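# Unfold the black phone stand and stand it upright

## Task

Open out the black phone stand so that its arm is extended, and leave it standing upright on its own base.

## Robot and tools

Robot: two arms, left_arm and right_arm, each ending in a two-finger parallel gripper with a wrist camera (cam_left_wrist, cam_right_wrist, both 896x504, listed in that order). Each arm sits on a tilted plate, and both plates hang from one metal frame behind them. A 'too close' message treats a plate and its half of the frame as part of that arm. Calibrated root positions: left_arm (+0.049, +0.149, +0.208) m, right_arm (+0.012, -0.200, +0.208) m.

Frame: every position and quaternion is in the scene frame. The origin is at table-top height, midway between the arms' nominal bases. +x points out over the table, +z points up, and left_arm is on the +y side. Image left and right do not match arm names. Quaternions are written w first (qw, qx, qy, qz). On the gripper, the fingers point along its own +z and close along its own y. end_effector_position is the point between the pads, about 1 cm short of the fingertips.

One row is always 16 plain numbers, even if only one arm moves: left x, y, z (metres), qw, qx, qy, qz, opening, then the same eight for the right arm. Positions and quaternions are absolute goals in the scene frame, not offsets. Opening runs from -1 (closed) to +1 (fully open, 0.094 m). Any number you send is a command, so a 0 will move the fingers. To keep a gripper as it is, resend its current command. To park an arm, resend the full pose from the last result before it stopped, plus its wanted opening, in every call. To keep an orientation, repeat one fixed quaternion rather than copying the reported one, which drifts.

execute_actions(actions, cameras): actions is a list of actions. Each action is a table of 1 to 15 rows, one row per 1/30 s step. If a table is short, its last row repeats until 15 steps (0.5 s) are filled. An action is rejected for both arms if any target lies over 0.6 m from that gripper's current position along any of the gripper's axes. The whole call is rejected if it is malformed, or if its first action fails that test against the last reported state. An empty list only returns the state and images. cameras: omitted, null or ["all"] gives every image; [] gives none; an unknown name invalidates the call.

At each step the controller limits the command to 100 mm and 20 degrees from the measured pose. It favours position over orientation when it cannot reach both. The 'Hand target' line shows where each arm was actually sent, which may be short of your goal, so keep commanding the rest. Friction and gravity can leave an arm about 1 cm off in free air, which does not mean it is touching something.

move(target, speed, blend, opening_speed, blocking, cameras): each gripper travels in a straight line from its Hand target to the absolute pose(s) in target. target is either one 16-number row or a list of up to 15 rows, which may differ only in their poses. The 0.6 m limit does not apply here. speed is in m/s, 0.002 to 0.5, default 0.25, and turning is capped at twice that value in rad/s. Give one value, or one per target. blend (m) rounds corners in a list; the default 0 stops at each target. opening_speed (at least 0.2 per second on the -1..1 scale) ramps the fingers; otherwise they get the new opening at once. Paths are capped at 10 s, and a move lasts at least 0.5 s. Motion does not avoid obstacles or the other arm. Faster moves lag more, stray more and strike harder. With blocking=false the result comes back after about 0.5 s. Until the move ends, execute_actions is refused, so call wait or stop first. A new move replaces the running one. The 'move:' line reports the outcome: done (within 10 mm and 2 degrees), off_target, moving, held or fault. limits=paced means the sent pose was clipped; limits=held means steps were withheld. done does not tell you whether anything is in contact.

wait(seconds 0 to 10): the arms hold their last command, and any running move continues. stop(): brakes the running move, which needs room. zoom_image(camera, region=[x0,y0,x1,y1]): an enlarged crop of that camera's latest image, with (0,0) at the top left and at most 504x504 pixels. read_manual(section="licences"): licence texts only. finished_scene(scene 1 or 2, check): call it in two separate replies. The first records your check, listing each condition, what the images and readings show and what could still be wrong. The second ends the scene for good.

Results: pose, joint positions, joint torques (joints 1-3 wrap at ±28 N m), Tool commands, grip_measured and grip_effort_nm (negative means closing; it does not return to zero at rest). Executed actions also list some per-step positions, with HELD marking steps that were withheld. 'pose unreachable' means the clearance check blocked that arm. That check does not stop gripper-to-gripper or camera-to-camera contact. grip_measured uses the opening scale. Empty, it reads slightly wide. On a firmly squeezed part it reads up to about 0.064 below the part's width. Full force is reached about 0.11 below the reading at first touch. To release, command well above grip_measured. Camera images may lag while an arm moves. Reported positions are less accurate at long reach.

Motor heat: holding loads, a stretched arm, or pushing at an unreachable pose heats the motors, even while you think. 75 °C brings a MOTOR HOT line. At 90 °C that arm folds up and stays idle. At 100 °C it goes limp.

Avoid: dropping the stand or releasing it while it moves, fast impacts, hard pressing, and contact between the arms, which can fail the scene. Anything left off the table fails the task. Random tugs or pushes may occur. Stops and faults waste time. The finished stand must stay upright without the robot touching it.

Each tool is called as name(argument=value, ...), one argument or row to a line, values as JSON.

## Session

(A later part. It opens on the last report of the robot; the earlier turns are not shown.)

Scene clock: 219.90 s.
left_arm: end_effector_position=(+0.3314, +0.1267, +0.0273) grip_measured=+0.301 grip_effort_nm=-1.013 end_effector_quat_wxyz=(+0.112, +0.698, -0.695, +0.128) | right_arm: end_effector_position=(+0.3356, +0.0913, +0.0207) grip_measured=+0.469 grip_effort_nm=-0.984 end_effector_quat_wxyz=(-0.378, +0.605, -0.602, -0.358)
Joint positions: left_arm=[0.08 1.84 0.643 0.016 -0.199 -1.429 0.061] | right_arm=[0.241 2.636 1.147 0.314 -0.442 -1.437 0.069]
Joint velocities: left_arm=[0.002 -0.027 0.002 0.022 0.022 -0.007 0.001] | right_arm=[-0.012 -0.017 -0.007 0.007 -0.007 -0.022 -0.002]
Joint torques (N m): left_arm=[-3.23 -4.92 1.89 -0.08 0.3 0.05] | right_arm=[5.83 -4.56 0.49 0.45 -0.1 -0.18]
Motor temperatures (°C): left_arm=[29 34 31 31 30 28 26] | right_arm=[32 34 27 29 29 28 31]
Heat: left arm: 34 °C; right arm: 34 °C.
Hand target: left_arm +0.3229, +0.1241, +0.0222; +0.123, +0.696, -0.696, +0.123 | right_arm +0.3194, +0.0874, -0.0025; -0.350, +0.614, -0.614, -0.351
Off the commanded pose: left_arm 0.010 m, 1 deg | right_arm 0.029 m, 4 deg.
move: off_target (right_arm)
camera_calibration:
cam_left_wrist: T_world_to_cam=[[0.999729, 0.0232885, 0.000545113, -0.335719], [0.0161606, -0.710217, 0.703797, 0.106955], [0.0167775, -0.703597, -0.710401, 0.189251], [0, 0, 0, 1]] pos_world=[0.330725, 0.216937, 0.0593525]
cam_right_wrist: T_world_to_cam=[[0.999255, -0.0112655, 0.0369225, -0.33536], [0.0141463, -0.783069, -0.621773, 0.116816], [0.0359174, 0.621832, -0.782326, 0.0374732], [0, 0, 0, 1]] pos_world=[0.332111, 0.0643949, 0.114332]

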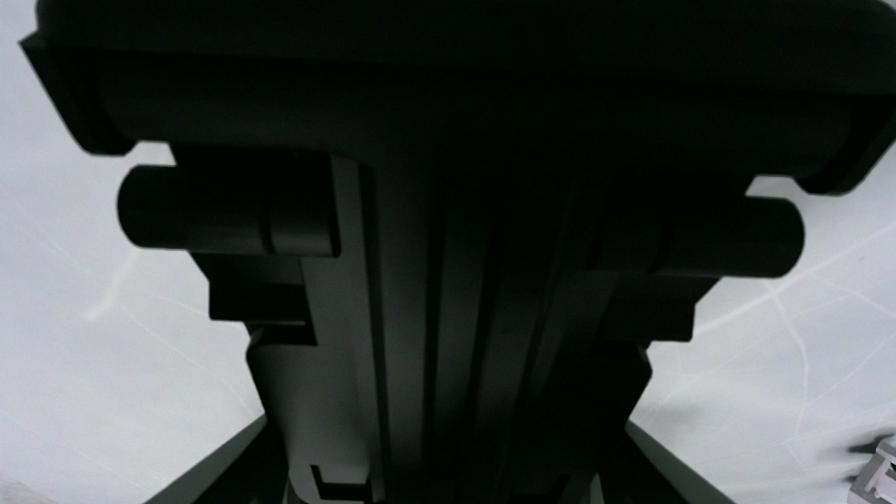

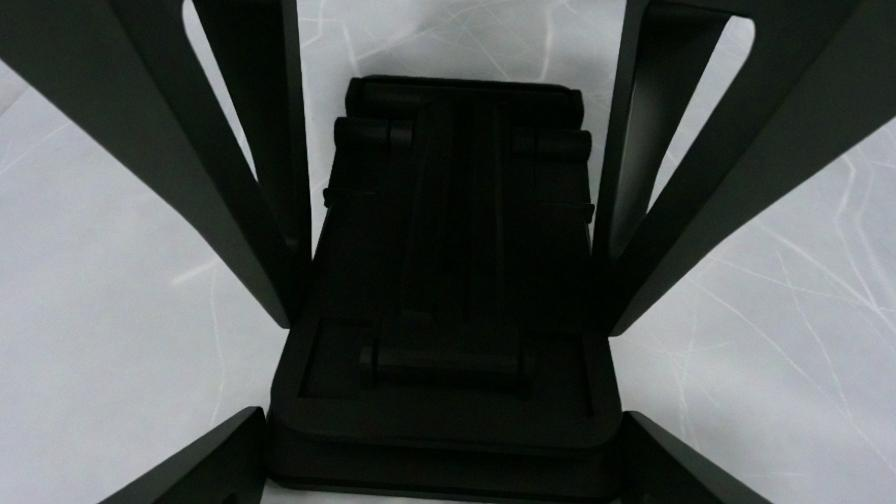

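move(
  target=[0.323,0.128,0.055,-0.165,-0.687,0.687,-0.165,0.2,0.32,0.088,-0.004,-0.35,0.614,-0.614,-0.35,0.36],
  speed=0.03,
)

Scene clock: 228.23 s.
left_arm: end_effector_position=(+0.3281, +0.1323, +0.0427) grip_measured=+0.300 grip_effort_nm=-1.013 end_effector_quat_wxyz=(+0.142, +0.695, -0.689, +0.150) | right_arm: end_effector_position=(+0.3340, +0.0962, +0.0308) grip_measured=+0.469 grip_effort_nm=-0.979 end_effector_quat_wxyz=(-0.395, +0.595, -0.588, -0.379)
Joint positions: left_arm=[0.119 1.757 0.643 -0.083 -0.111 -1.401 0.061] | right_arm=[0.241 2.636 1.147 0.315 -0.505 -1.437 0.069]
Joint velocities: left_arm=[-0.002 0.002 0.002 -0.007 -0.007 -0.022 -0.001] | right_arm=[0.012 0.002 -0.017 0.037 0.022 -0.037 0]
Joint torques (N m): left_arm=[-3.52 -9.72 2.13 -0.81 0.83 0.03] | right_arm=[5.67 -4.9 0.31 0.37 0.51 -0.24]
Motor temperatures (°C): left_arm=[29 35 31 30 30 28 26] | right_arm=[32 34 27 29 29 28 31]
Heat: left arm: 35 °C; right arm: 34 °C.
Hand target: left_arm +0.3230, +0.1279, +0.0539; +0.164, +0.688, -0.688, +0.165 | right_arm +0.3189, +0.0865, -0.0013; -0.351, +0.614, -0.613, -0.352
Off the commanded pose: left_arm 0.014 m, 3 deg | right_arm 0.038 m, 7 deg.
move: off_target (left_arm, right_arm)
camera_calibration:
cam_left_wrist: T_world_to_cam=[[0.99966, 0.0228883, -0.0124806, -0.332001], [0.0244285, -0.655212, 0.75505, 0.0879348], [0.00910439, -0.755098, -0.655548, 0.211105], [0, 0, 0, 1]] pos_world=[0.327818, 0.22462, 0.0678505]
cam_right_wrist: T_world_to_cam=[[0.999416, -0.00472335, 0.0338553, -0.334714], [0.0191858, -0.742188, -0.669917, 0.122814], [0.0282912, 0.670175, -0.741663, 0.0390967], [0, 0, 0, 1]] pos_world=[0.331056, 0.0633685, 0.122604]

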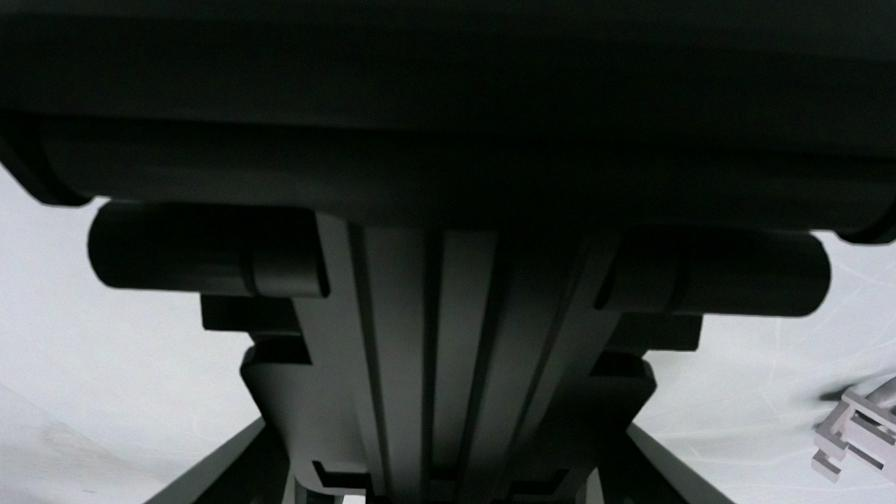

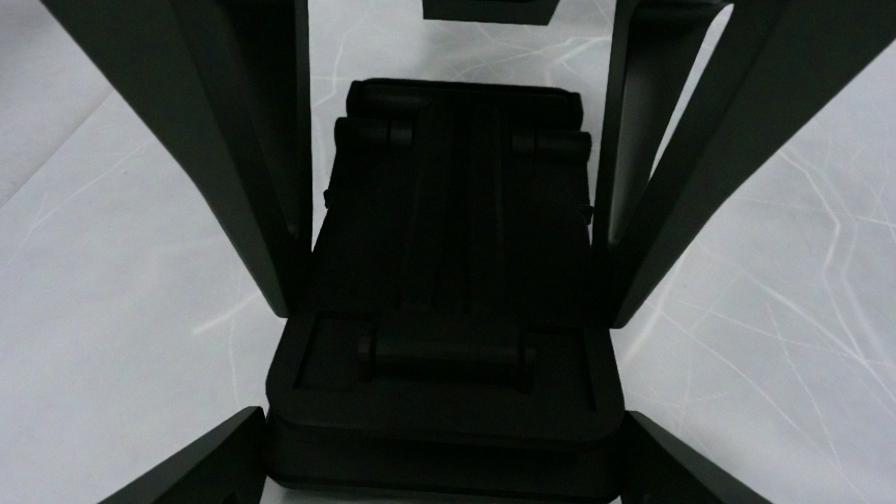

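move(
  target=[0.323,0.128,0.06,-0.165,-0.687,0.687,-0.165,0.2,0.322,0.086,-0.06,-0.35,0.614,-0.614,-0.35,0.3],
  speed=0.04,
)

Scene clock: 233.43 s.
left_arm: end_effector_position=(+0.3272, +0.1338, +0.0491) grip_measured=+0.298 grip_effort_nm=-1.013 end_effector_quat_wxyz=(+0.148, +0.696, -0.686, +0.152) | right_arm: end_effector_position=(+0.3333, +0.0996, +0.0239) grip_measured=+0.469 grip_effort_nm=-0.989 end_effector_quat_wxyz=(-0.432, +0.568, -0.554, -0.429)
Joint positions: left_arm=[0.119 1.728 0.643 -0.119 -0.102 -1.41 0.061] | right_arm=[0.176 2.722 1.235 0.265 -0.681 -1.512 0.069]
Joint velocities: left_arm=[-0.012 0.002 0.002 0.037 0.007 -0.022 -0.001] | right_arm=[-0.007 -0.027 -0.007 0.066 -0.095 -0.037 0]
Joint torques (N m): left_arm=[-4.34 -9.11 2.33 -0.67 0.68 0.03] | right_arm=[2.1 -2.52 1.54 0.33 1.9 -0.65]
Motor temperatures (°C): left_arm=[29 35 31 30 30 28 27] | right_arm=[31 34 27 29 29 28 31]
Heat: left arm: 35 °C; right arm: 34 °C.
Hand target: left_arm +0.3231, +0.1278, +0.0593; +0.165, +0.688, -0.687, +0.165 | right_arm +0.3157, +0.0761, -0.0468; -0.351, +0.613, -0.609, -0.360
Off the commanded pose: left_arm 0.013 m, 3 deg | right_arm 0.086 m, 16 deg.
move: off_target (left_arm, right_arm)
camera_calibration:
cam_left_wrist: T_world_to_cam=[[0.999389, 0.0287899, -0.0198052, -0.331343], [0.0337352, -0.647092, 0.761665, 0.0797235], [0.00911245, -0.761868, -0.647668, 0.216972], [0, 0, 0, 1]] pos_world=[0.326474, 0.226432, 0.073241]
cam_right_wrist: T_world_to_cam=[[0.999624, 0.011142, 0.0250358, -0.335136], [0.0264327, -0.633032, -0.773674, 0.109927], [0.00722819, 0.774046, -0.633088, 0.0258088], [0, 0, 0, 1]] pos_world=[0.331918, 0.0533443, 0.109778]

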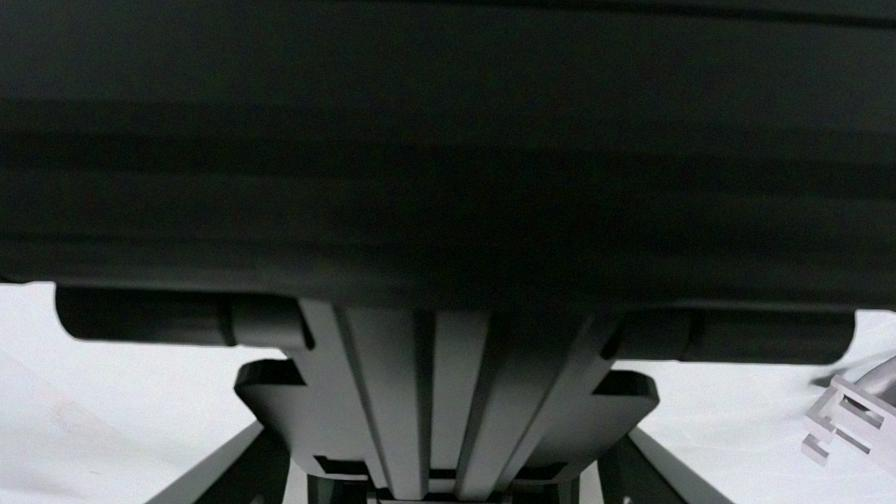

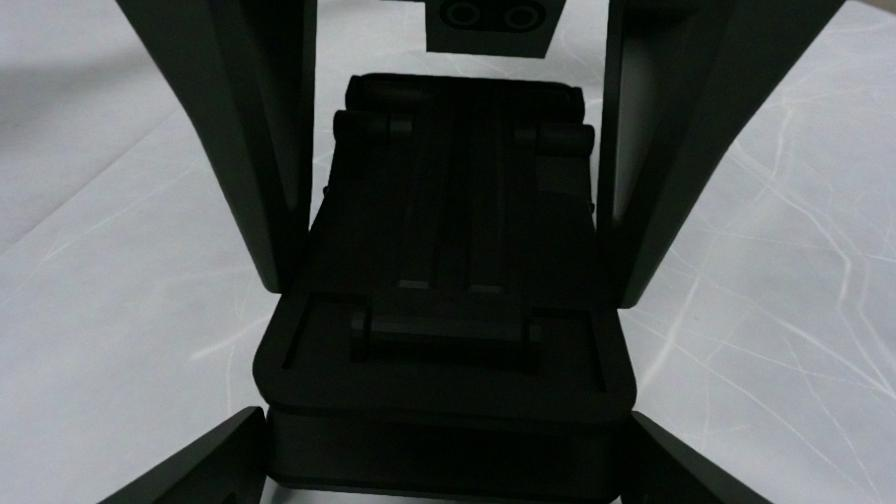

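move(
  target=[0.323,0.137,0.08,-0.195,-0.68,0.68,-0.195,0.2,0.322,0.086,-0.06,-0.327,0.627,-0.627,-0.327,0.3],
  speed=0.04,
)

Scene clock: 237.43 s.
left_arm: end_effector_position=(+0.3224, +0.1345, +0.0636) grip_measured=+0.297 grip_effort_nm=-1.018 end_effector_quat_wxyz=(+0.183, +0.690, -0.677, +0.182) | right_arm: end_effector_position=(+0.3290, +0.1012, +0.0235) grip_measured=+0.468 grip_effort_nm=-0.984 end_effector_quat_wxyz=(-0.428, +0.574, -0.552, -0.427)
Joint positions: left_arm=[0.161 1.665 0.643 -0.202 0.005 -1.377 0.061] | right_arm=[0.183 2.722 1.226 0.268 -0.668 -1.517 0.069]
Joint velocities: left_arm=[0.002 -0.002 0.007 -0.095 0.007 0.022 0.001] | right_arm=[0.007 0.002 0.002 0.022 -0.037 0.007 0]
Joint torques (N m): left_arm=[-3.12 -10.91 4.31 -1.2 0.65 0.22] | right_arm=[3.51 -3.75 0.99 0.34 2.42 -0.3]
Motor temperatures (°C): left_arm=[29 36 31 30 30 28 27] | right_arm=[31 34 27 29 30 28 31]
Heat: left arm: 36 °C; right arm: 34 °C.
Hand target: left_arm +0.3229, +0.1366, +0.0784; +0.193, +0.680, -0.680, +0.195 | right_arm +0.3167, +0.0746, -0.0460; -0.333, +0.624, -0.619, -0.342
Off the commanded pose: left_arm 0.017 m, 2 deg | right_arm 0.085 m, 19 deg.
move: off_target (left_arm, right_arm)
camera_calibration:
cam_left_wrist: T_world_to_cam=[[0.999195, 0.0276823, -0.0290253, -0.325502], [0.0396494, -0.572399, 0.819016, 0.0536498], [0.0060582, -0.819508, -0.573036, 0.230889], [0, 0, 0, 1]] pos_world=[0.321714, 0.228935, 0.07892]
cam_right_wrist: T_world_to_cam=[[0.999351, 0.0210471, 0.0292313, -0.331902], [0.0359255, -0.641169, -0.766558, 0.108261], [0.00260842, 0.767111, -0.641509, 0.0267828], [0, 0, 0, 1]] pos_world=[0.327727, 0.0558539, 0.109872]

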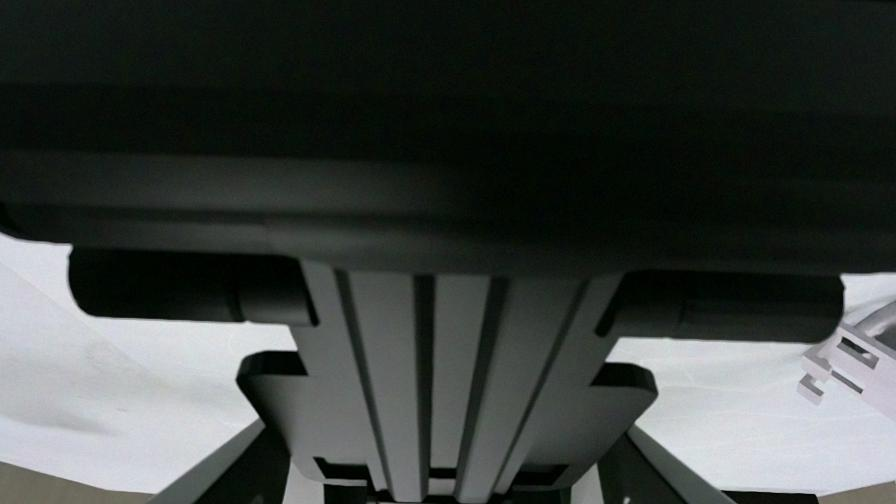

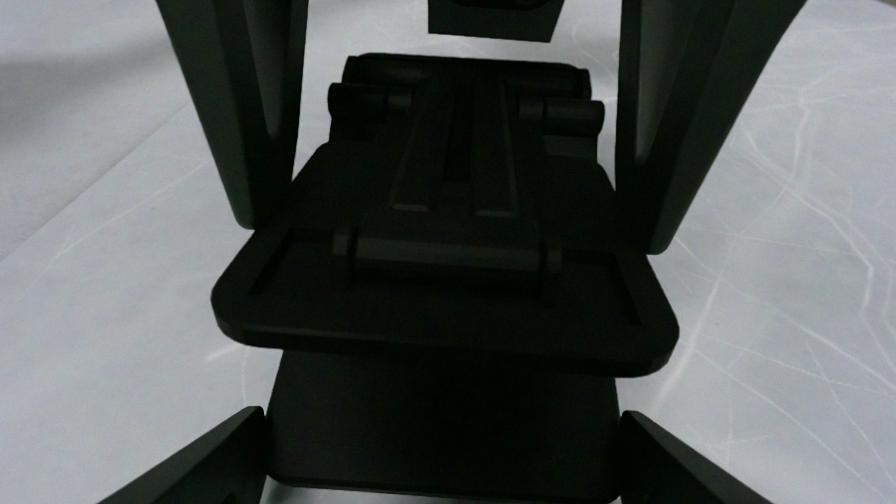

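move(
  target=[0.328,0.155,0.094,-0.242,-0.664,0.664,-0.242,0.2,0.325,0.084,-0.05,-0.327,0.627,-0.627,-0.327,0.3],
  speed=0.04,
)

Scene clock: 241.47 s.
left_arm: end_effector_position=(+0.3218, +0.1447, +0.0745) grip_measured=+0.295 grip_effort_nm=-1.013 end_effector_quat_wxyz=(+0.241, +0.668, -0.666, +0.231) | right_arm: end_effector_position=(+0.3295, +0.1051, +0.0233) grip_measured=+0.468 grip_effort_nm=-0.979 end_effector_quat_wxyz=(-0.425, +0.581, -0.556, -0.416)
Joint positions: left_arm=[0.282 1.652 0.715 -0.356 0.19 -1.245 0.061] | right_arm=[0.201 2.722 1.221 0.292 -0.638 -1.503 0.069]
Joint velocities: left_arm=[-0.012 0.002 0.017 -0.007 -0.022 0.007 -0.001] | right_arm=[-0.027 -0.002 0.002 -0.007 -0.007 0.022 0]
Joint torques (N m): left_arm=[-2.24 -12.08 5.79 -1.54 0.57 0.15] | right_arm=[3.49 -5.57 0.43 0.14 2.24 -0.29]
Motor temperatures (°C): left_arm=[29 37 31 31 30 28 27] | right_arm=[31 34 27 29 31 28 31]
Heat: left arm: 37 °C; right arm: 34 °C.
Hand target: left_arm +0.3273, +0.1541, +0.0916; +0.240, +0.665, -0.665, +0.242 | right_arm +0.3203, +0.0757, -0.0388; -0.334, +0.624, -0.620, -0.338
Off the commanded pose: left_arm 0.023 m, 1 deg | right_arm 0.076 m, 18 deg.
move: off_target (left_arm, right_arm)
camera_calibration:
cam_left_wrist: T_world_to_cam=[[0.999222, 0.00451687, -0.039172, -0.320801], [0.0372103, -0.436728, 0.898824, 0.0258111], [-0.0130476, -0.899582, -0.436556, 0.253142], [0, 0, 0, 1]] pos_world=[0.322894, 0.240444, 0.0747447]
cam_right_wrist: T_world_to_cam=[[0.998979, 0.0188008, 0.0410693, -0.332321], [0.0432714, -0.659077, -0.75083, 0.109649], [0.0129516, 0.751841, -0.659218, 0.0222245], [0, 0, 0, 1]] pos_world=[0.326949, 0.0618054, 0.110626]

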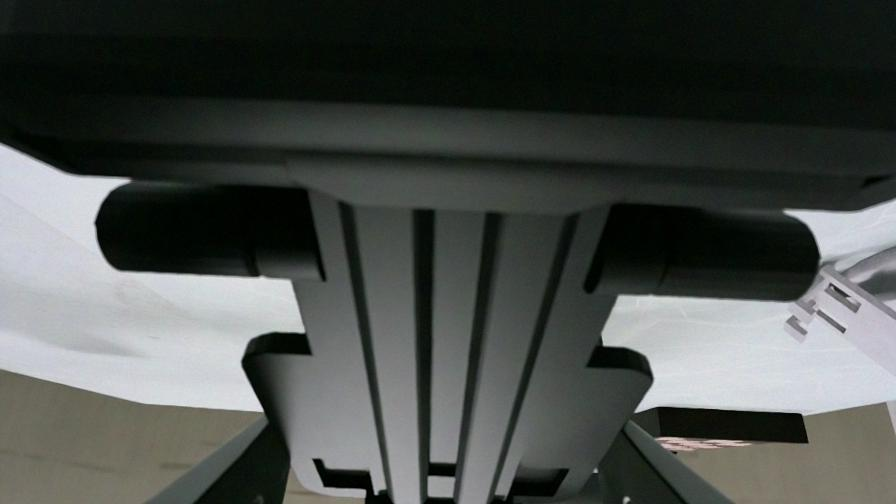

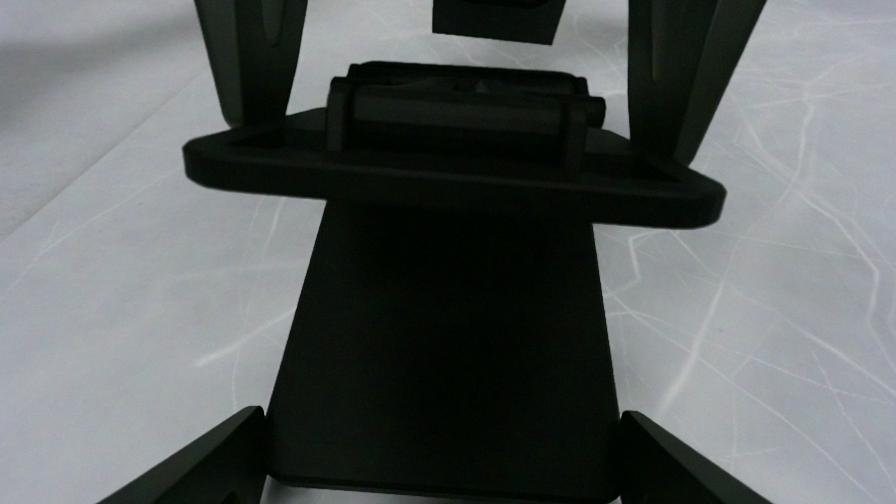

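move(
  target=[0.331,0.18,0.104,-0.299,-0.641,0.641,-0.299,0.2,0.325,0.082,-0.05,-0.327,0.627,-0.627,-0.327,0.3],
  speed=0.04,
)

Scene clock: 245.93 s.
left_arm: end_effector_position=(+0.3291, +0.1800, +0.1035) grip_measured=+0.201 grip_effort_nm=-0.051 end_effector_quat_wxyz=(-0.293, -0.641, +0.646, -0.293) | right_arm: end_effector_position=(+0.3214, +0.1031, +0.0191) grip_measured=+0.468 grip_effort_nm=-0.984 end_effector_quat_wxyz=(-0.408, +0.588, -0.563, -0.414)
Joint positions: left_arm=[0.447 1.624 0.876 -0.661 0.391 -1.042 0.056] | right_arm=[0.205 2.717 1.201 0.285 -0.603 -1.499 0.069]
Joint velocities: left_arm=[-0.017 -0.007 0.032 -0.022 -0.007 -0.037 0.002] | right_arm=[-0.012 0.007 0.012 -0.066 0.022 0.037 0]
Joint torques (N m): left_arm=[-1.84 -6.84 4.67 -1.03 0.6 0.04] | right_arm=[3.04 -5.09 1.91 0.18 1.93 -0.32]
Motor temperatures (°C): left_arm=[29 38 31 31 30 28 27] | right_arm=[31 34 27 29 32 28 31]
Heat: left arm: 38 °C; right arm: 34 °C.
Hand target: left_arm +0.3298, +0.1800, +0.1032; +0.299, +0.640, -0.642, +0.298 | right_arm +0.3206, +0.0745, -0.0402; -0.331, +0.624, -0.623, -0.336
Off the commanded pose: left_arm 0.002 m, 1 deg | right_arm 0.072 m, 16 deg.
move: off_target (right_arm)
camera_calibration:
cam_left_wrist: T_world_to_cam=[[0.999725, -0.00359116, -0.0231919, -0.327447], [0.0213316, -0.272932, 0.961797, -0.015911], [-0.00978377, -0.962027, -0.27278, 0.290836], [0, 0, 0, 1]] pos_world=[0.330541, 0.274274, 0.0870434]
cam_right_wrist: T_world_to_cam=[[0.999251, 0.0311409, 0.0229916, -0.325067], [0.0380847, -0.684701, -0.727829, 0.109424], [-0.00692283, 0.728159, -0.685373, 0.0303521], [0, 0, 0, 1]] pos_world=[0.320866, 0.0629446, 0.107918]

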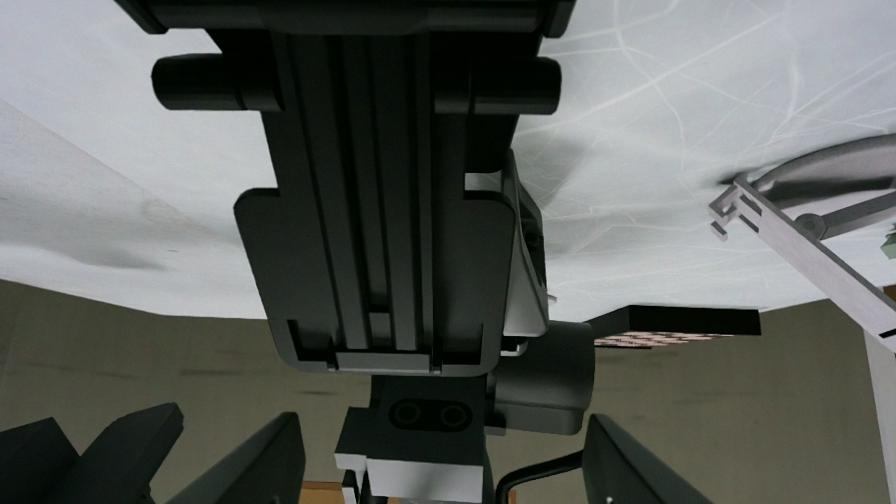

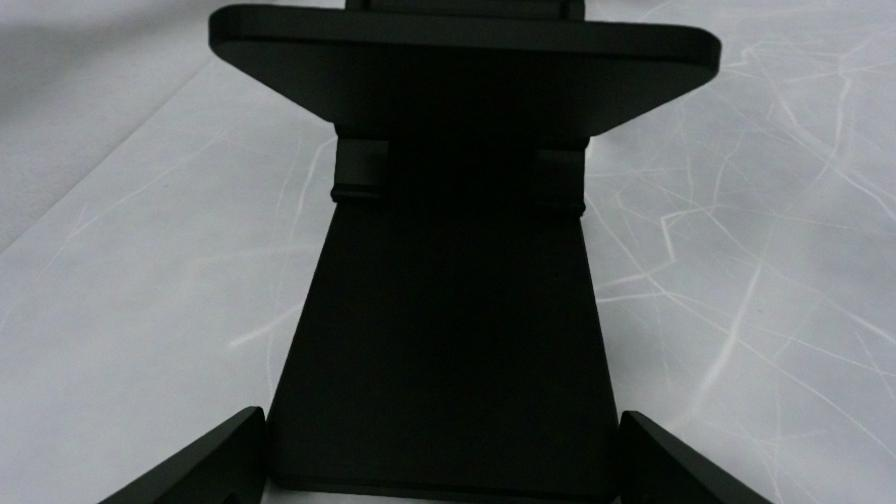

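execute_actions(
  actions=[],
)

Scene clock: 256.23 s.
left_arm: end_effector_position=(+0.3289, +0.1799, +0.1037) grip_measured=+0.201 grip_effort_nm=-0.046 end_effector_quat_wxyz=(-0.294, -0.641, +0.646, -0.293) | right_arm: end_effector_position=(+0.3214, +0.1031, +0.0191) grip_measured=+0.468 grip_effort_nm=-0.984 end_effector_quat_wxyz=(-0.408, +0.588, -0.563, -0.414)
Joint positions: left_arm=[0.447 1.624 0.876 -0.662 0.391 -1.041 0.056] | right_arm=[0.205 2.717 1.201 0.285 -0.603 -1.499 0.069]
Joint velocities: left_arm=[-0.007 0.012 -0.007 -0.007 -0.081 -0.095 -0.001] | right_arm=[-0.017 -0.012 -0.002 0.081 0.037 0.007 0]
Joint torques (N m): left_arm=[-1.96 -6.72 4.86 -1.04 0.53 0.05] | right_arm=[3.03 -5.01 1.78 0.24 1.91 -0.3]
Motor temperatures (°C): left_arm=[29 38 31 31 30 28 27] | right_arm=[31 34 27 29 33 28 31]
Heat: left arm: 38 °C; right arm: 34 °C.
Hand target: left_arm +0.3298, +0.1800, +0.1032; +0.299, +0.640, -0.642, +0.298 | right_arm +0.3206, +0.0745, -0.0402; -0.331, +0.624, -0.623, -0.336
Tool commands: left_gripper/opening=+0.2 right_gripper/opening=+0.3
Off the commanded pose: left_arm 0.002 m, 1 deg | right_arm 0.072 m, 16 deg.
camera_calibration:
cam_left_wrist: T_world_to_cam=[[0.999716, -0.0043714, -0.0234191, -0.327078], [0.0213463, -0.27212, 0.962026, -0.0162569], [-0.0105782, -0.962253, -0.27195, 0.290969], [0, 0, 0, 1]] pos_world=[0.33041, 0.274132, 0.0871086]
cam_right_wrist: T_world_to_cam=[[0.999251, 0.0311409, 0.0229916, -0.325067], [0.0380847, -0.684701, -0.727829, 0.109424], [-0.00692283, 0.728159, -0.685373, 0.0303521], [0, 0, 0, 1]] pos_world=[0.320866, 0.0629446, 0.107918]

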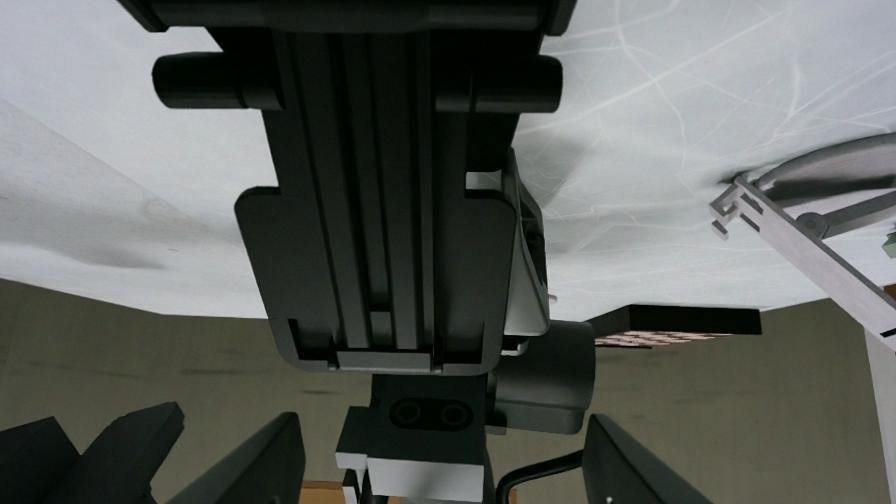

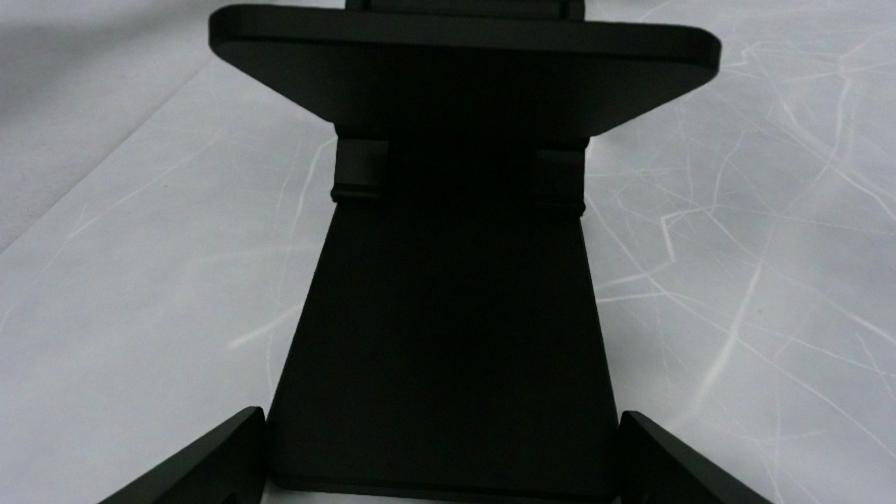

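move(
  target=[0.319,0.18,0.104,-0.299,-0.641,0.641,-0.299,0.9,0.325,0.082,-0.05,-0.327,0.627,-0.627,-0.327,0.3],
  speed=0.05,
  opening_speed=0.6,
)

move(
  target=[0.319,0.157,0.07,-0.299,-0.641,0.641,-0.299,0.9,0.325,0.082,-0.05,-0.327,0.627,-0.627,-0.327,0.3],
  speed=0.05,
)

Scene clock: 276.77 s.
left_arm: end_effector_position=(+0.3188, +0.1791, +0.1012) grip_measured=+0.899 grip_effort_nm=0.085 end_effector_quat_wxyz=(-0.301, -0.640, +0.644, -0.291) | right_arm: end_effector_position=(+0.3222, +0.1015, +0.0183) grip_measured=+0.468 grip_effort_nm=-0.989 end_effector_quat_wxyz=(-0.404, +0.591, -0.566, -0.410)
Joint positions: left_arm=[0.467 1.624 0.852 -0.663 0.396 -1.021 0.089] | right_arm=[0.206 2.71 1.2 0.278 -0.589 -1.5 0.069]
Joint velocities: left_arm=[0.017 -0.002 -0.002 -0.022 -0.007 0.022 0.001] | right_arm=[0.007 0.017 -0.002 0.037 -0.037 -0.037 0]
Joint torques (N m): left_arm=[-1.76 -8.49 2.85 -1 0.54 0.05] | right_arm=[2.99 -4.6 2.07 0.3 1.83 -0.27]
Motor temperatures (°C): left_arm=[28 38 31 31 30 28 26] | right_arm=[31 33 27 29 34 28 31]
Heat: left arm: 38 °C; right arm: 34 °C.
Hand target: left_arm +0.3189, +0.1801, +0.1039; +0.299, +0.641, -0.641, +0.299 | right_arm +0.3208, +0.0746, -0.0403; -0.330, +0.625, -0.623, -0.335
Off the commanded pose: left_arm 0.003 m, 1 deg | right_arm 0.071 m, 15 deg.
move: off_target (right_arm)
camera_calibration:
cam_left_wrist: T_world_to_cam=[[0.999295, -0.0088596, -0.0364784, -0.314734], [0.0328537, -0.263699, 0.964045, -0.0192887], [-0.0181604, -0.964564, -0.263222, 0.29135], [0, 0, 0, 1]] pos_world=[0.320437, 0.273151, 0.0838038]
cam_right_wrist: T_world_to_cam=[[0.999202, 0.0324145, 0.0233279, -0.325973], [0.0393076, -0.695032, -0.717904, 0.1082], [-0.00705688, 0.718248, -0.695751, 0.0322522], [0, 0, 0, 1]] pos_world=[0.321687, 0.0626038, 0.107721]

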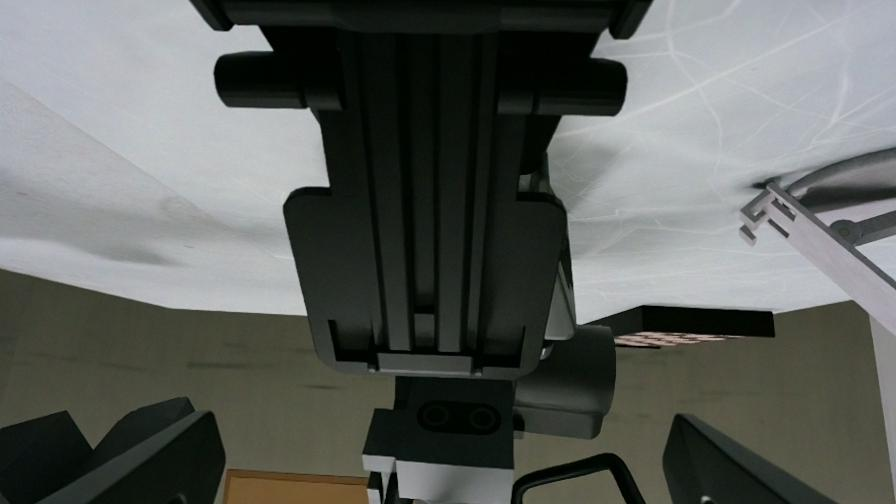

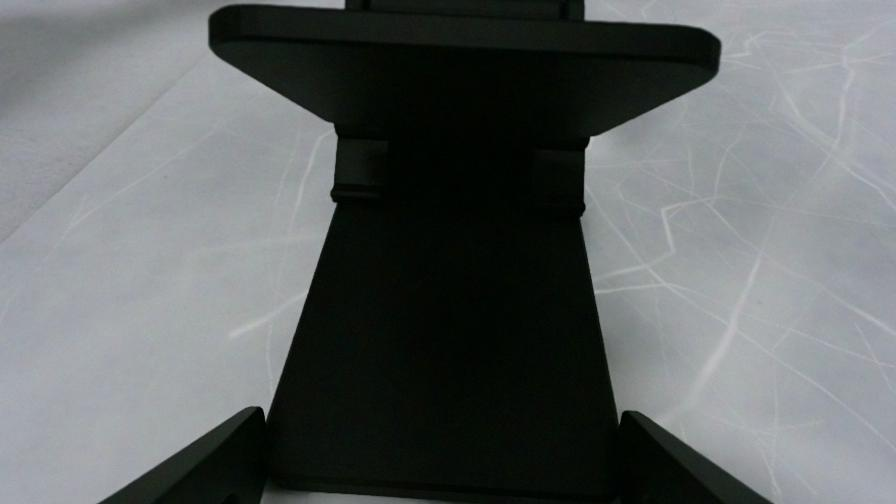

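Scene clock: 278.23 s.
left_arm: end_effector_position=(+0.3216, +0.1678, +0.0708) grip_measured=+0.899 grip_effort_nm=0.081 end_effector_quat_wxyz=(-0.286, -0.647, +0.642, -0.295) | right_arm: end_effector_position=(+0.3226, +0.1008, +0.0181) grip_measured=+0.468 grip_effort_nm=-0.984 end_effector_quat_wxyz=(-0.402, +0.592, -0.567, -0.408)
Joint positions: left_arm=[0.467 1.72 0.815 -0.491 0.396 -1.036 0.089] | right_arm=[0.206 2.707 1.2 0.273 -0.584 -1.501 0.069]
Joint velocities: left_arm=[-0.017 -0.002 -0.007 -0.037 -0.007 0.066 -0.001] | right_arm=[-0.012 -0.017 -0.017 -0.037 -0.051 -0.037 0]
Joint torques (N m): left_arm=[-4.45 -5.78 2.21 -0.82 0.53 -0.11] | right_arm=[3.14 -4.29 2.22 0.35 1.78 -0.25]
Motor temperatures (°C): left_arm=[28 38 31 31 30 28 26] | right_arm=[31 34 27 29 34 28 31]
Heat: left arm: 38 °C; right arm: 34 °C.
Hand target: left_arm +0.3187, +0.1571, +0.0702; +0.299, +0.641, -0.641, +0.299 | right_arm +0.3207, +0.0747, -0.0404; -0.330, +0.625, -0.623, -0.335
Off the commanded pose: left_arm 0.011 m, 2 deg | right_arm 0.071 m, 15 deg.
move: off_target (left_arm, right_arm)
camera_calibration:
cam_left_wrist: T_world_to_cam=[[0.999748, 0.0148641, -0.0167982, -0.3243], [0.0202974, -0.280775, 0.959559, 0.0141751], [0.00954649, -0.959659, -0.281006, 0.264086], [0, 0, 0, 1]] pos_world=[0.32141, 0.262233, 0.05516]
cam_right_wrist: T_world_to_cam=[[0.999169, 0.0334322, 0.0233044, -0.32637], [0.0400376, -0.69861, -0.714381, 0.107583], [-0.00760265, 0.714721, -0.699368, 0.033162], [0, 0, 0, 1]] pos_world=[0.322043, 0.0623684, 0.107654]

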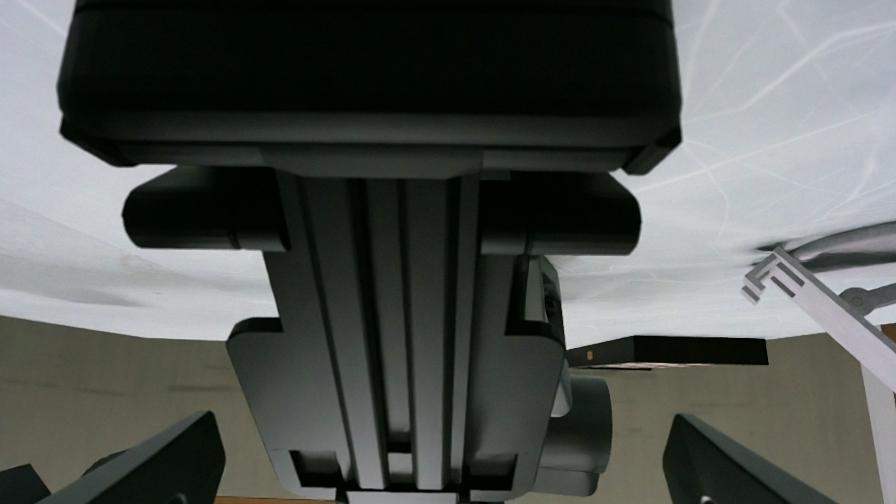

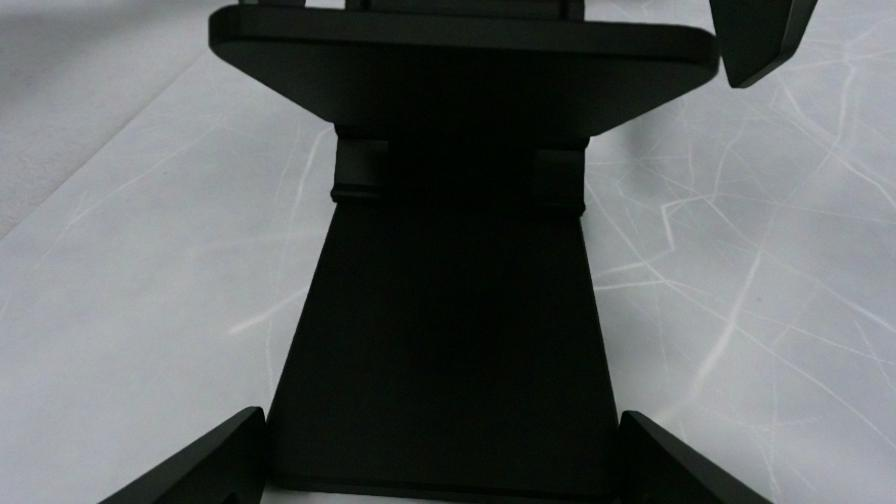

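move(
  target=[0.31,0.145,0.062,-0.299,-0.641,0.641,-0.299,0.9,0.325,0.082,-0.05,-0.327,0.627,-0.627,-0.327,0.3],
  speed=0.05,
)

move(
  target=[0.31,0.145,0.062,-0.299,-0.641,0.641,-0.299,0.2,0.325,0.082,-0.05,-0.327,0.627,-0.627,-0.327,0.3],
  opening_speed=0.3,
)

Scene clock: 283.33 s.
left_arm: end_effector_position=(+0.3130, +0.1551, +0.0627) grip_measured=+0.899 grip_effort_nm=0.081 end_effector_quat_wxyz=(-0.286, -0.647, +0.642, -0.296) | right_arm: end_effector_position=(+0.3227, +0.1006, +0.0179) grip_measured=+0.468 grip_effort_nm=-0.989 end_effector_quat_wxyz=(-0.401, +0.593, -0.567, -0.408)
Joint positions: left_arm=[0.456 1.744 0.762 -0.41 0.396 -1.047 0.089] | right_arm=[0.206 2.706 1.2 0.272 -0.582 -1.502 0.069]
Joint velocities: left_arm=[-0.012 -0.002 -0.007 -0.037 0.037 -0.081 0.001] | right_arm=[0.012 -0.002 0.007 -0.037 -0.081 -0.007 0]
Joint torques (N m): left_arm=[-4.34 -5.61 1.77 -0.8 0.51 -0.09] | right_arm=[3.04 -4.41 2.02 0.38 1.76 -0.23]
Motor temperatures (°C): left_arm=[29 37 31 31 30 28 26] | right_arm=[31 34 27 29 34 28 31]
Heat: left arm: 37 °C; right arm: 34 °C.
Hand target: left_arm +0.3098, +0.1451, +0.0622; +0.299, +0.641, -0.641, +0.299 | right_arm +0.3208, +0.0747, -0.0404; -0.330, +0.625, -0.623, -0.334
Off the commanded pose: left_arm 0.011 m, 2 deg | right_arm 0.070 m, 15 deg.
move: off_target (left_arm, right_arm)
camera_calibration:
cam_left_wrist: T_world_to_cam=[[0.999775, 0.0142541, -0.0157132, -0.315598], [0.0190649, -0.278739, 0.960178, 0.0185796], [0.00930655, -0.960261, -0.278948, 0.249775], [0, 0, 0, 1]] pos_world=[0.312848, 0.249527, 0.0468756]
cam_right_wrist: T_world_to_cam=[[0.999158, 0.0336846, 0.0234046, -0.326497], [0.0403004, -0.699974, -0.71303, 0.107338], [-0.00763547, 0.713373, -0.700743, 0.0333868], [0, 0, 0, 1]] pos_world=[0.322152, 0.0623144, 0.107572]

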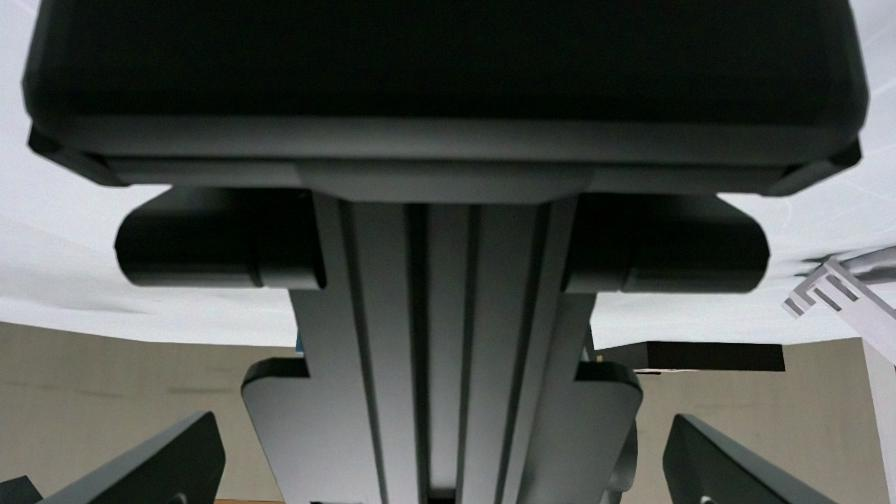

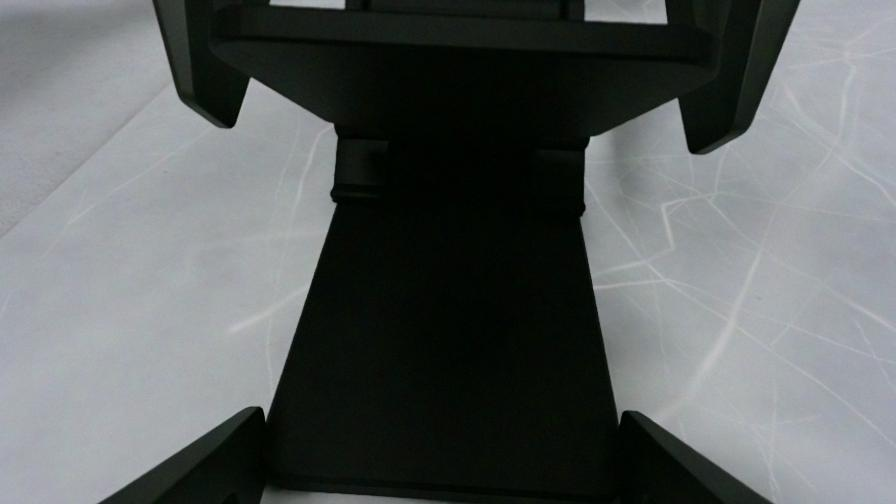

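Scene clock: 285.87 s.
left_arm: end_effector_position=(+0.3130, +0.1552, +0.0627) grip_measured=+0.306 grip_effort_nm=-1.009 end_effector_quat_wxyz=(-0.286, -0.647, +0.642, -0.296) | right_arm: end_effector_position=(+0.3228, +0.1003, +0.0178) grip_measured=+0.468 grip_effort_nm=-0.984 end_effector_quat_wxyz=(-0.401, +0.593, -0.567, -0.407)
Joint positions: left_arm=[0.456 1.744 0.762 -0.409 0.396 -1.047 0.061] | right_arm=[0.206 2.705 1.2 0.271 -0.58 -1.502 0.069]
Joint velocities: left_arm=[0.017 0.002 -0.007 -0.022 -0.037 0.022 -0.001] | right_arm=[-0.007 -0.002 0.002 0.037 -0.022 -0.051 0]
Joint torques (N m): left_arm=[-4.26 -5.5 1.84 -0.81 0.51 -0.1] | right_arm=[3.22 -4.16 1.85 0.39 1.8 -0.2]
Motor temperatures (°C): left_arm=[29 37 31 30 30 28 26] | right_arm=[31 34 27 29 34 28 31]
Heat: left arm: 37 °C; right arm: 34 °C.
Hand target: left_arm +0.3098, +0.1452, +0.0622; +0.299, +0.641, -0.641, +0.299 | right_arm +0.3208, +0.0748, -0.0404; -0.330, +0.625, -0.623, -0.335
Off the commanded pose: left_arm 0.011 m, 2 deg | right_arm 0.070 m, 15 deg.
move: off_target (left_arm, right_arm)
camera_calibration:
cam_left_wrist: T_world_to_cam=[[0.99977, 0.0146421, -0.0156874, -0.315737], [0.01915, -0.278897, 0.96013, 0.0186192], [0.00968312, -0.960209, -0.279114, 0.249679], [0, 0, 0, 1]] pos_world=[0.31289, 0.24956, 0.0468589]
cam_right_wrist: T_world_to_cam=[[0.999147, 0.0339384, 0.0235045, -0.326611], [0.0405644, -0.701336, -0.711676, 0.107106], [-0.00766857, 0.712023, -0.702115, 0.0337104], [0, 0, 0, 1]] pos_world=[0.322247, 0.0621995, 0.10757]

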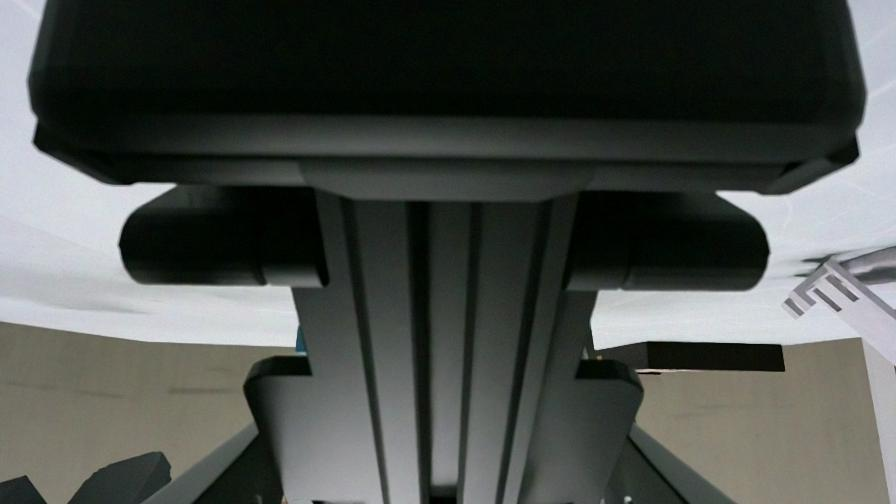

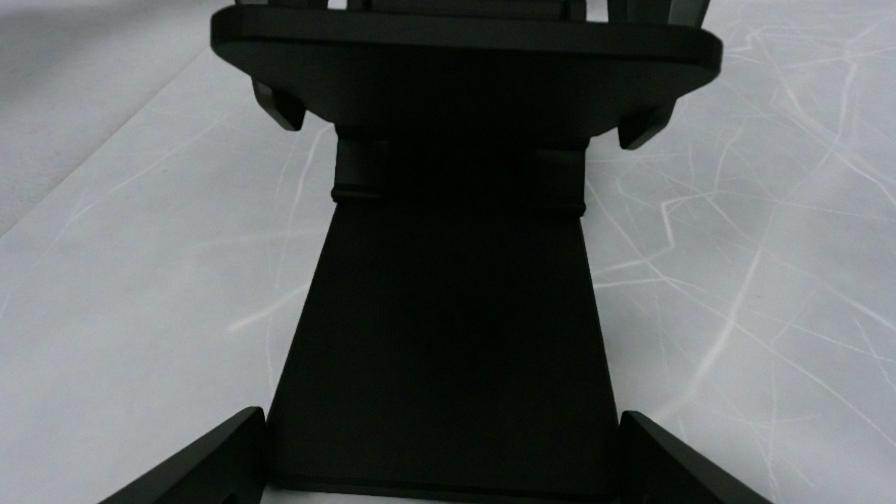

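move(
  target=[
    [0.31,0.16,0.070,-0.299,-0.641,0.641,-0.299,0.24,0.325,0.082,-0.05,-0.327,0.627,-0.627,-0.327,0.3],
    [0.31,0.175,0.073,-0.299,-0.641,0.641,-0.299,0.24,0.325,0.082,-0.05,-0.327,0.627,-0.627,-0.327,0.3],
    [0.31,0.195,0.072,-0.299,-0.641,0.641,-0.299,0.24,0.325,0.082,-0.05,-0.327,0.627,-0.627,-0.327,0.3],
  ],
  speed=0.03,
  blend=0.005,
)

Scene clock: 292.33 s.
left_arm: end_effector_position=(+0.3091, +0.1762, +0.0701) grip_measured=+0.304 grip_effort_nm=-1.009 end_effector_quat_wxyz=(-0.304, -0.632, +0.639, -0.315) | right_arm: end_effector_position=(+0.3227, +0.1082, +0.0221) grip_measured=+0.467 grip_effort_nm=-0.984 end_effector_quat_wxyz=(-0.408, +0.595, -0.557, -0.412)
Joint positions: left_arm=[0.544 1.744 0.834 -0.564 0.453 -0.916 0.061] | right_arm=[0.222 2.718 1.217 0.27 -0.595 -1.503 0.069]
Joint velocities: left_arm=[0.002 0.017 0.002 0.066 0.066 -0.051 0.001] | right_arm=[0.007 -0.007 -0.007 -0.022 0.037 0.066 -0.001]
Joint torques (N m): left_arm=[0.16 -9.65 6 -1.77 0.04 0.11] | right_arm=[1.91 -5.24 0.91 0.35 1.86 -0.25]
Motor temperatures (°C): left_arm=[29 37 30 31 30 28 27] | right_arm=[31 34 27 29 34 28 32]
Heat: left arm: 37 °C; right arm: 34 °C.
Hand target: left_arm +0.3093, +0.1945, +0.0716; +0.299, +0.641, -0.641, +0.298 | right_arm +0.3201, +0.0752, -0.0397; -0.329, +0.625, -0.622, -0.336
Off the commanded pose: left_arm 0.019 m, 2 deg | right_arm 0.077 m, 16 deg.
move: off_target (left_arm, right_arm)
camera_calibration:
cam_left_wrist: T_world_to_cam=[[0.999971, -0.0024323, -0.00716681, -0.309638], [0.00644609, -0.222478, 0.974916, 0.0103948], [-0.00396575, -0.974935, -0.222456, 0.274783], [0, 0, 0, 1]] pos_world=[0.310652, 0.269455, 0.048774]
cam_right_wrist: T_world_to_cam=[[0.998339, 0.0451405, 0.0357887, -0.328124], [0.0570218, -0.686078, -0.72529, 0.108989], [-0.00818609, 0.726126, -0.687513, 0.0294073], [0, 0, 0, 1]] pos_world=[0.321605, 0.0682334, 0.11101]

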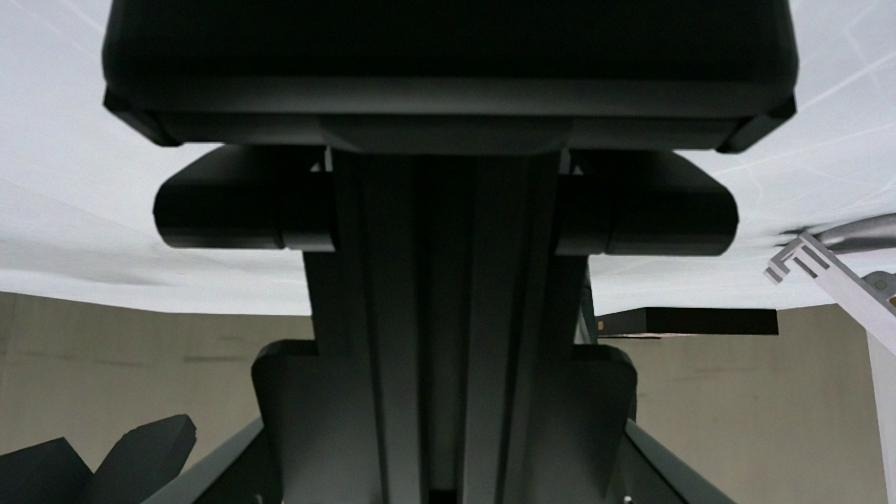

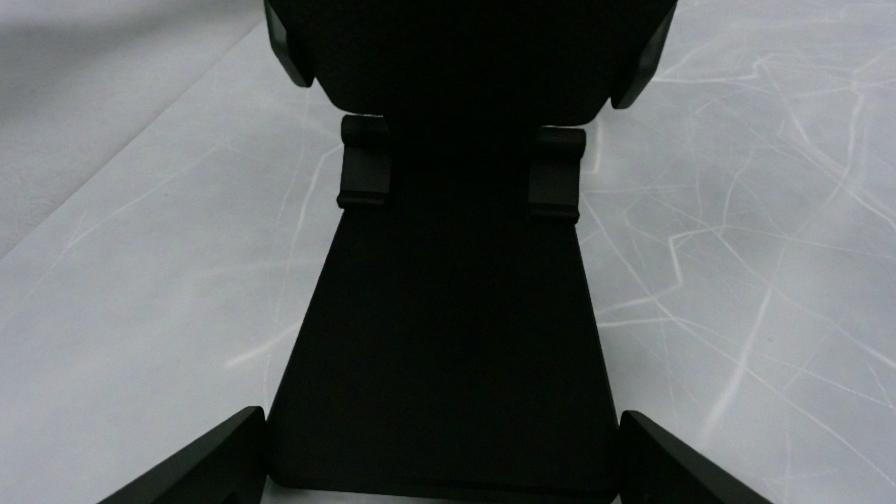

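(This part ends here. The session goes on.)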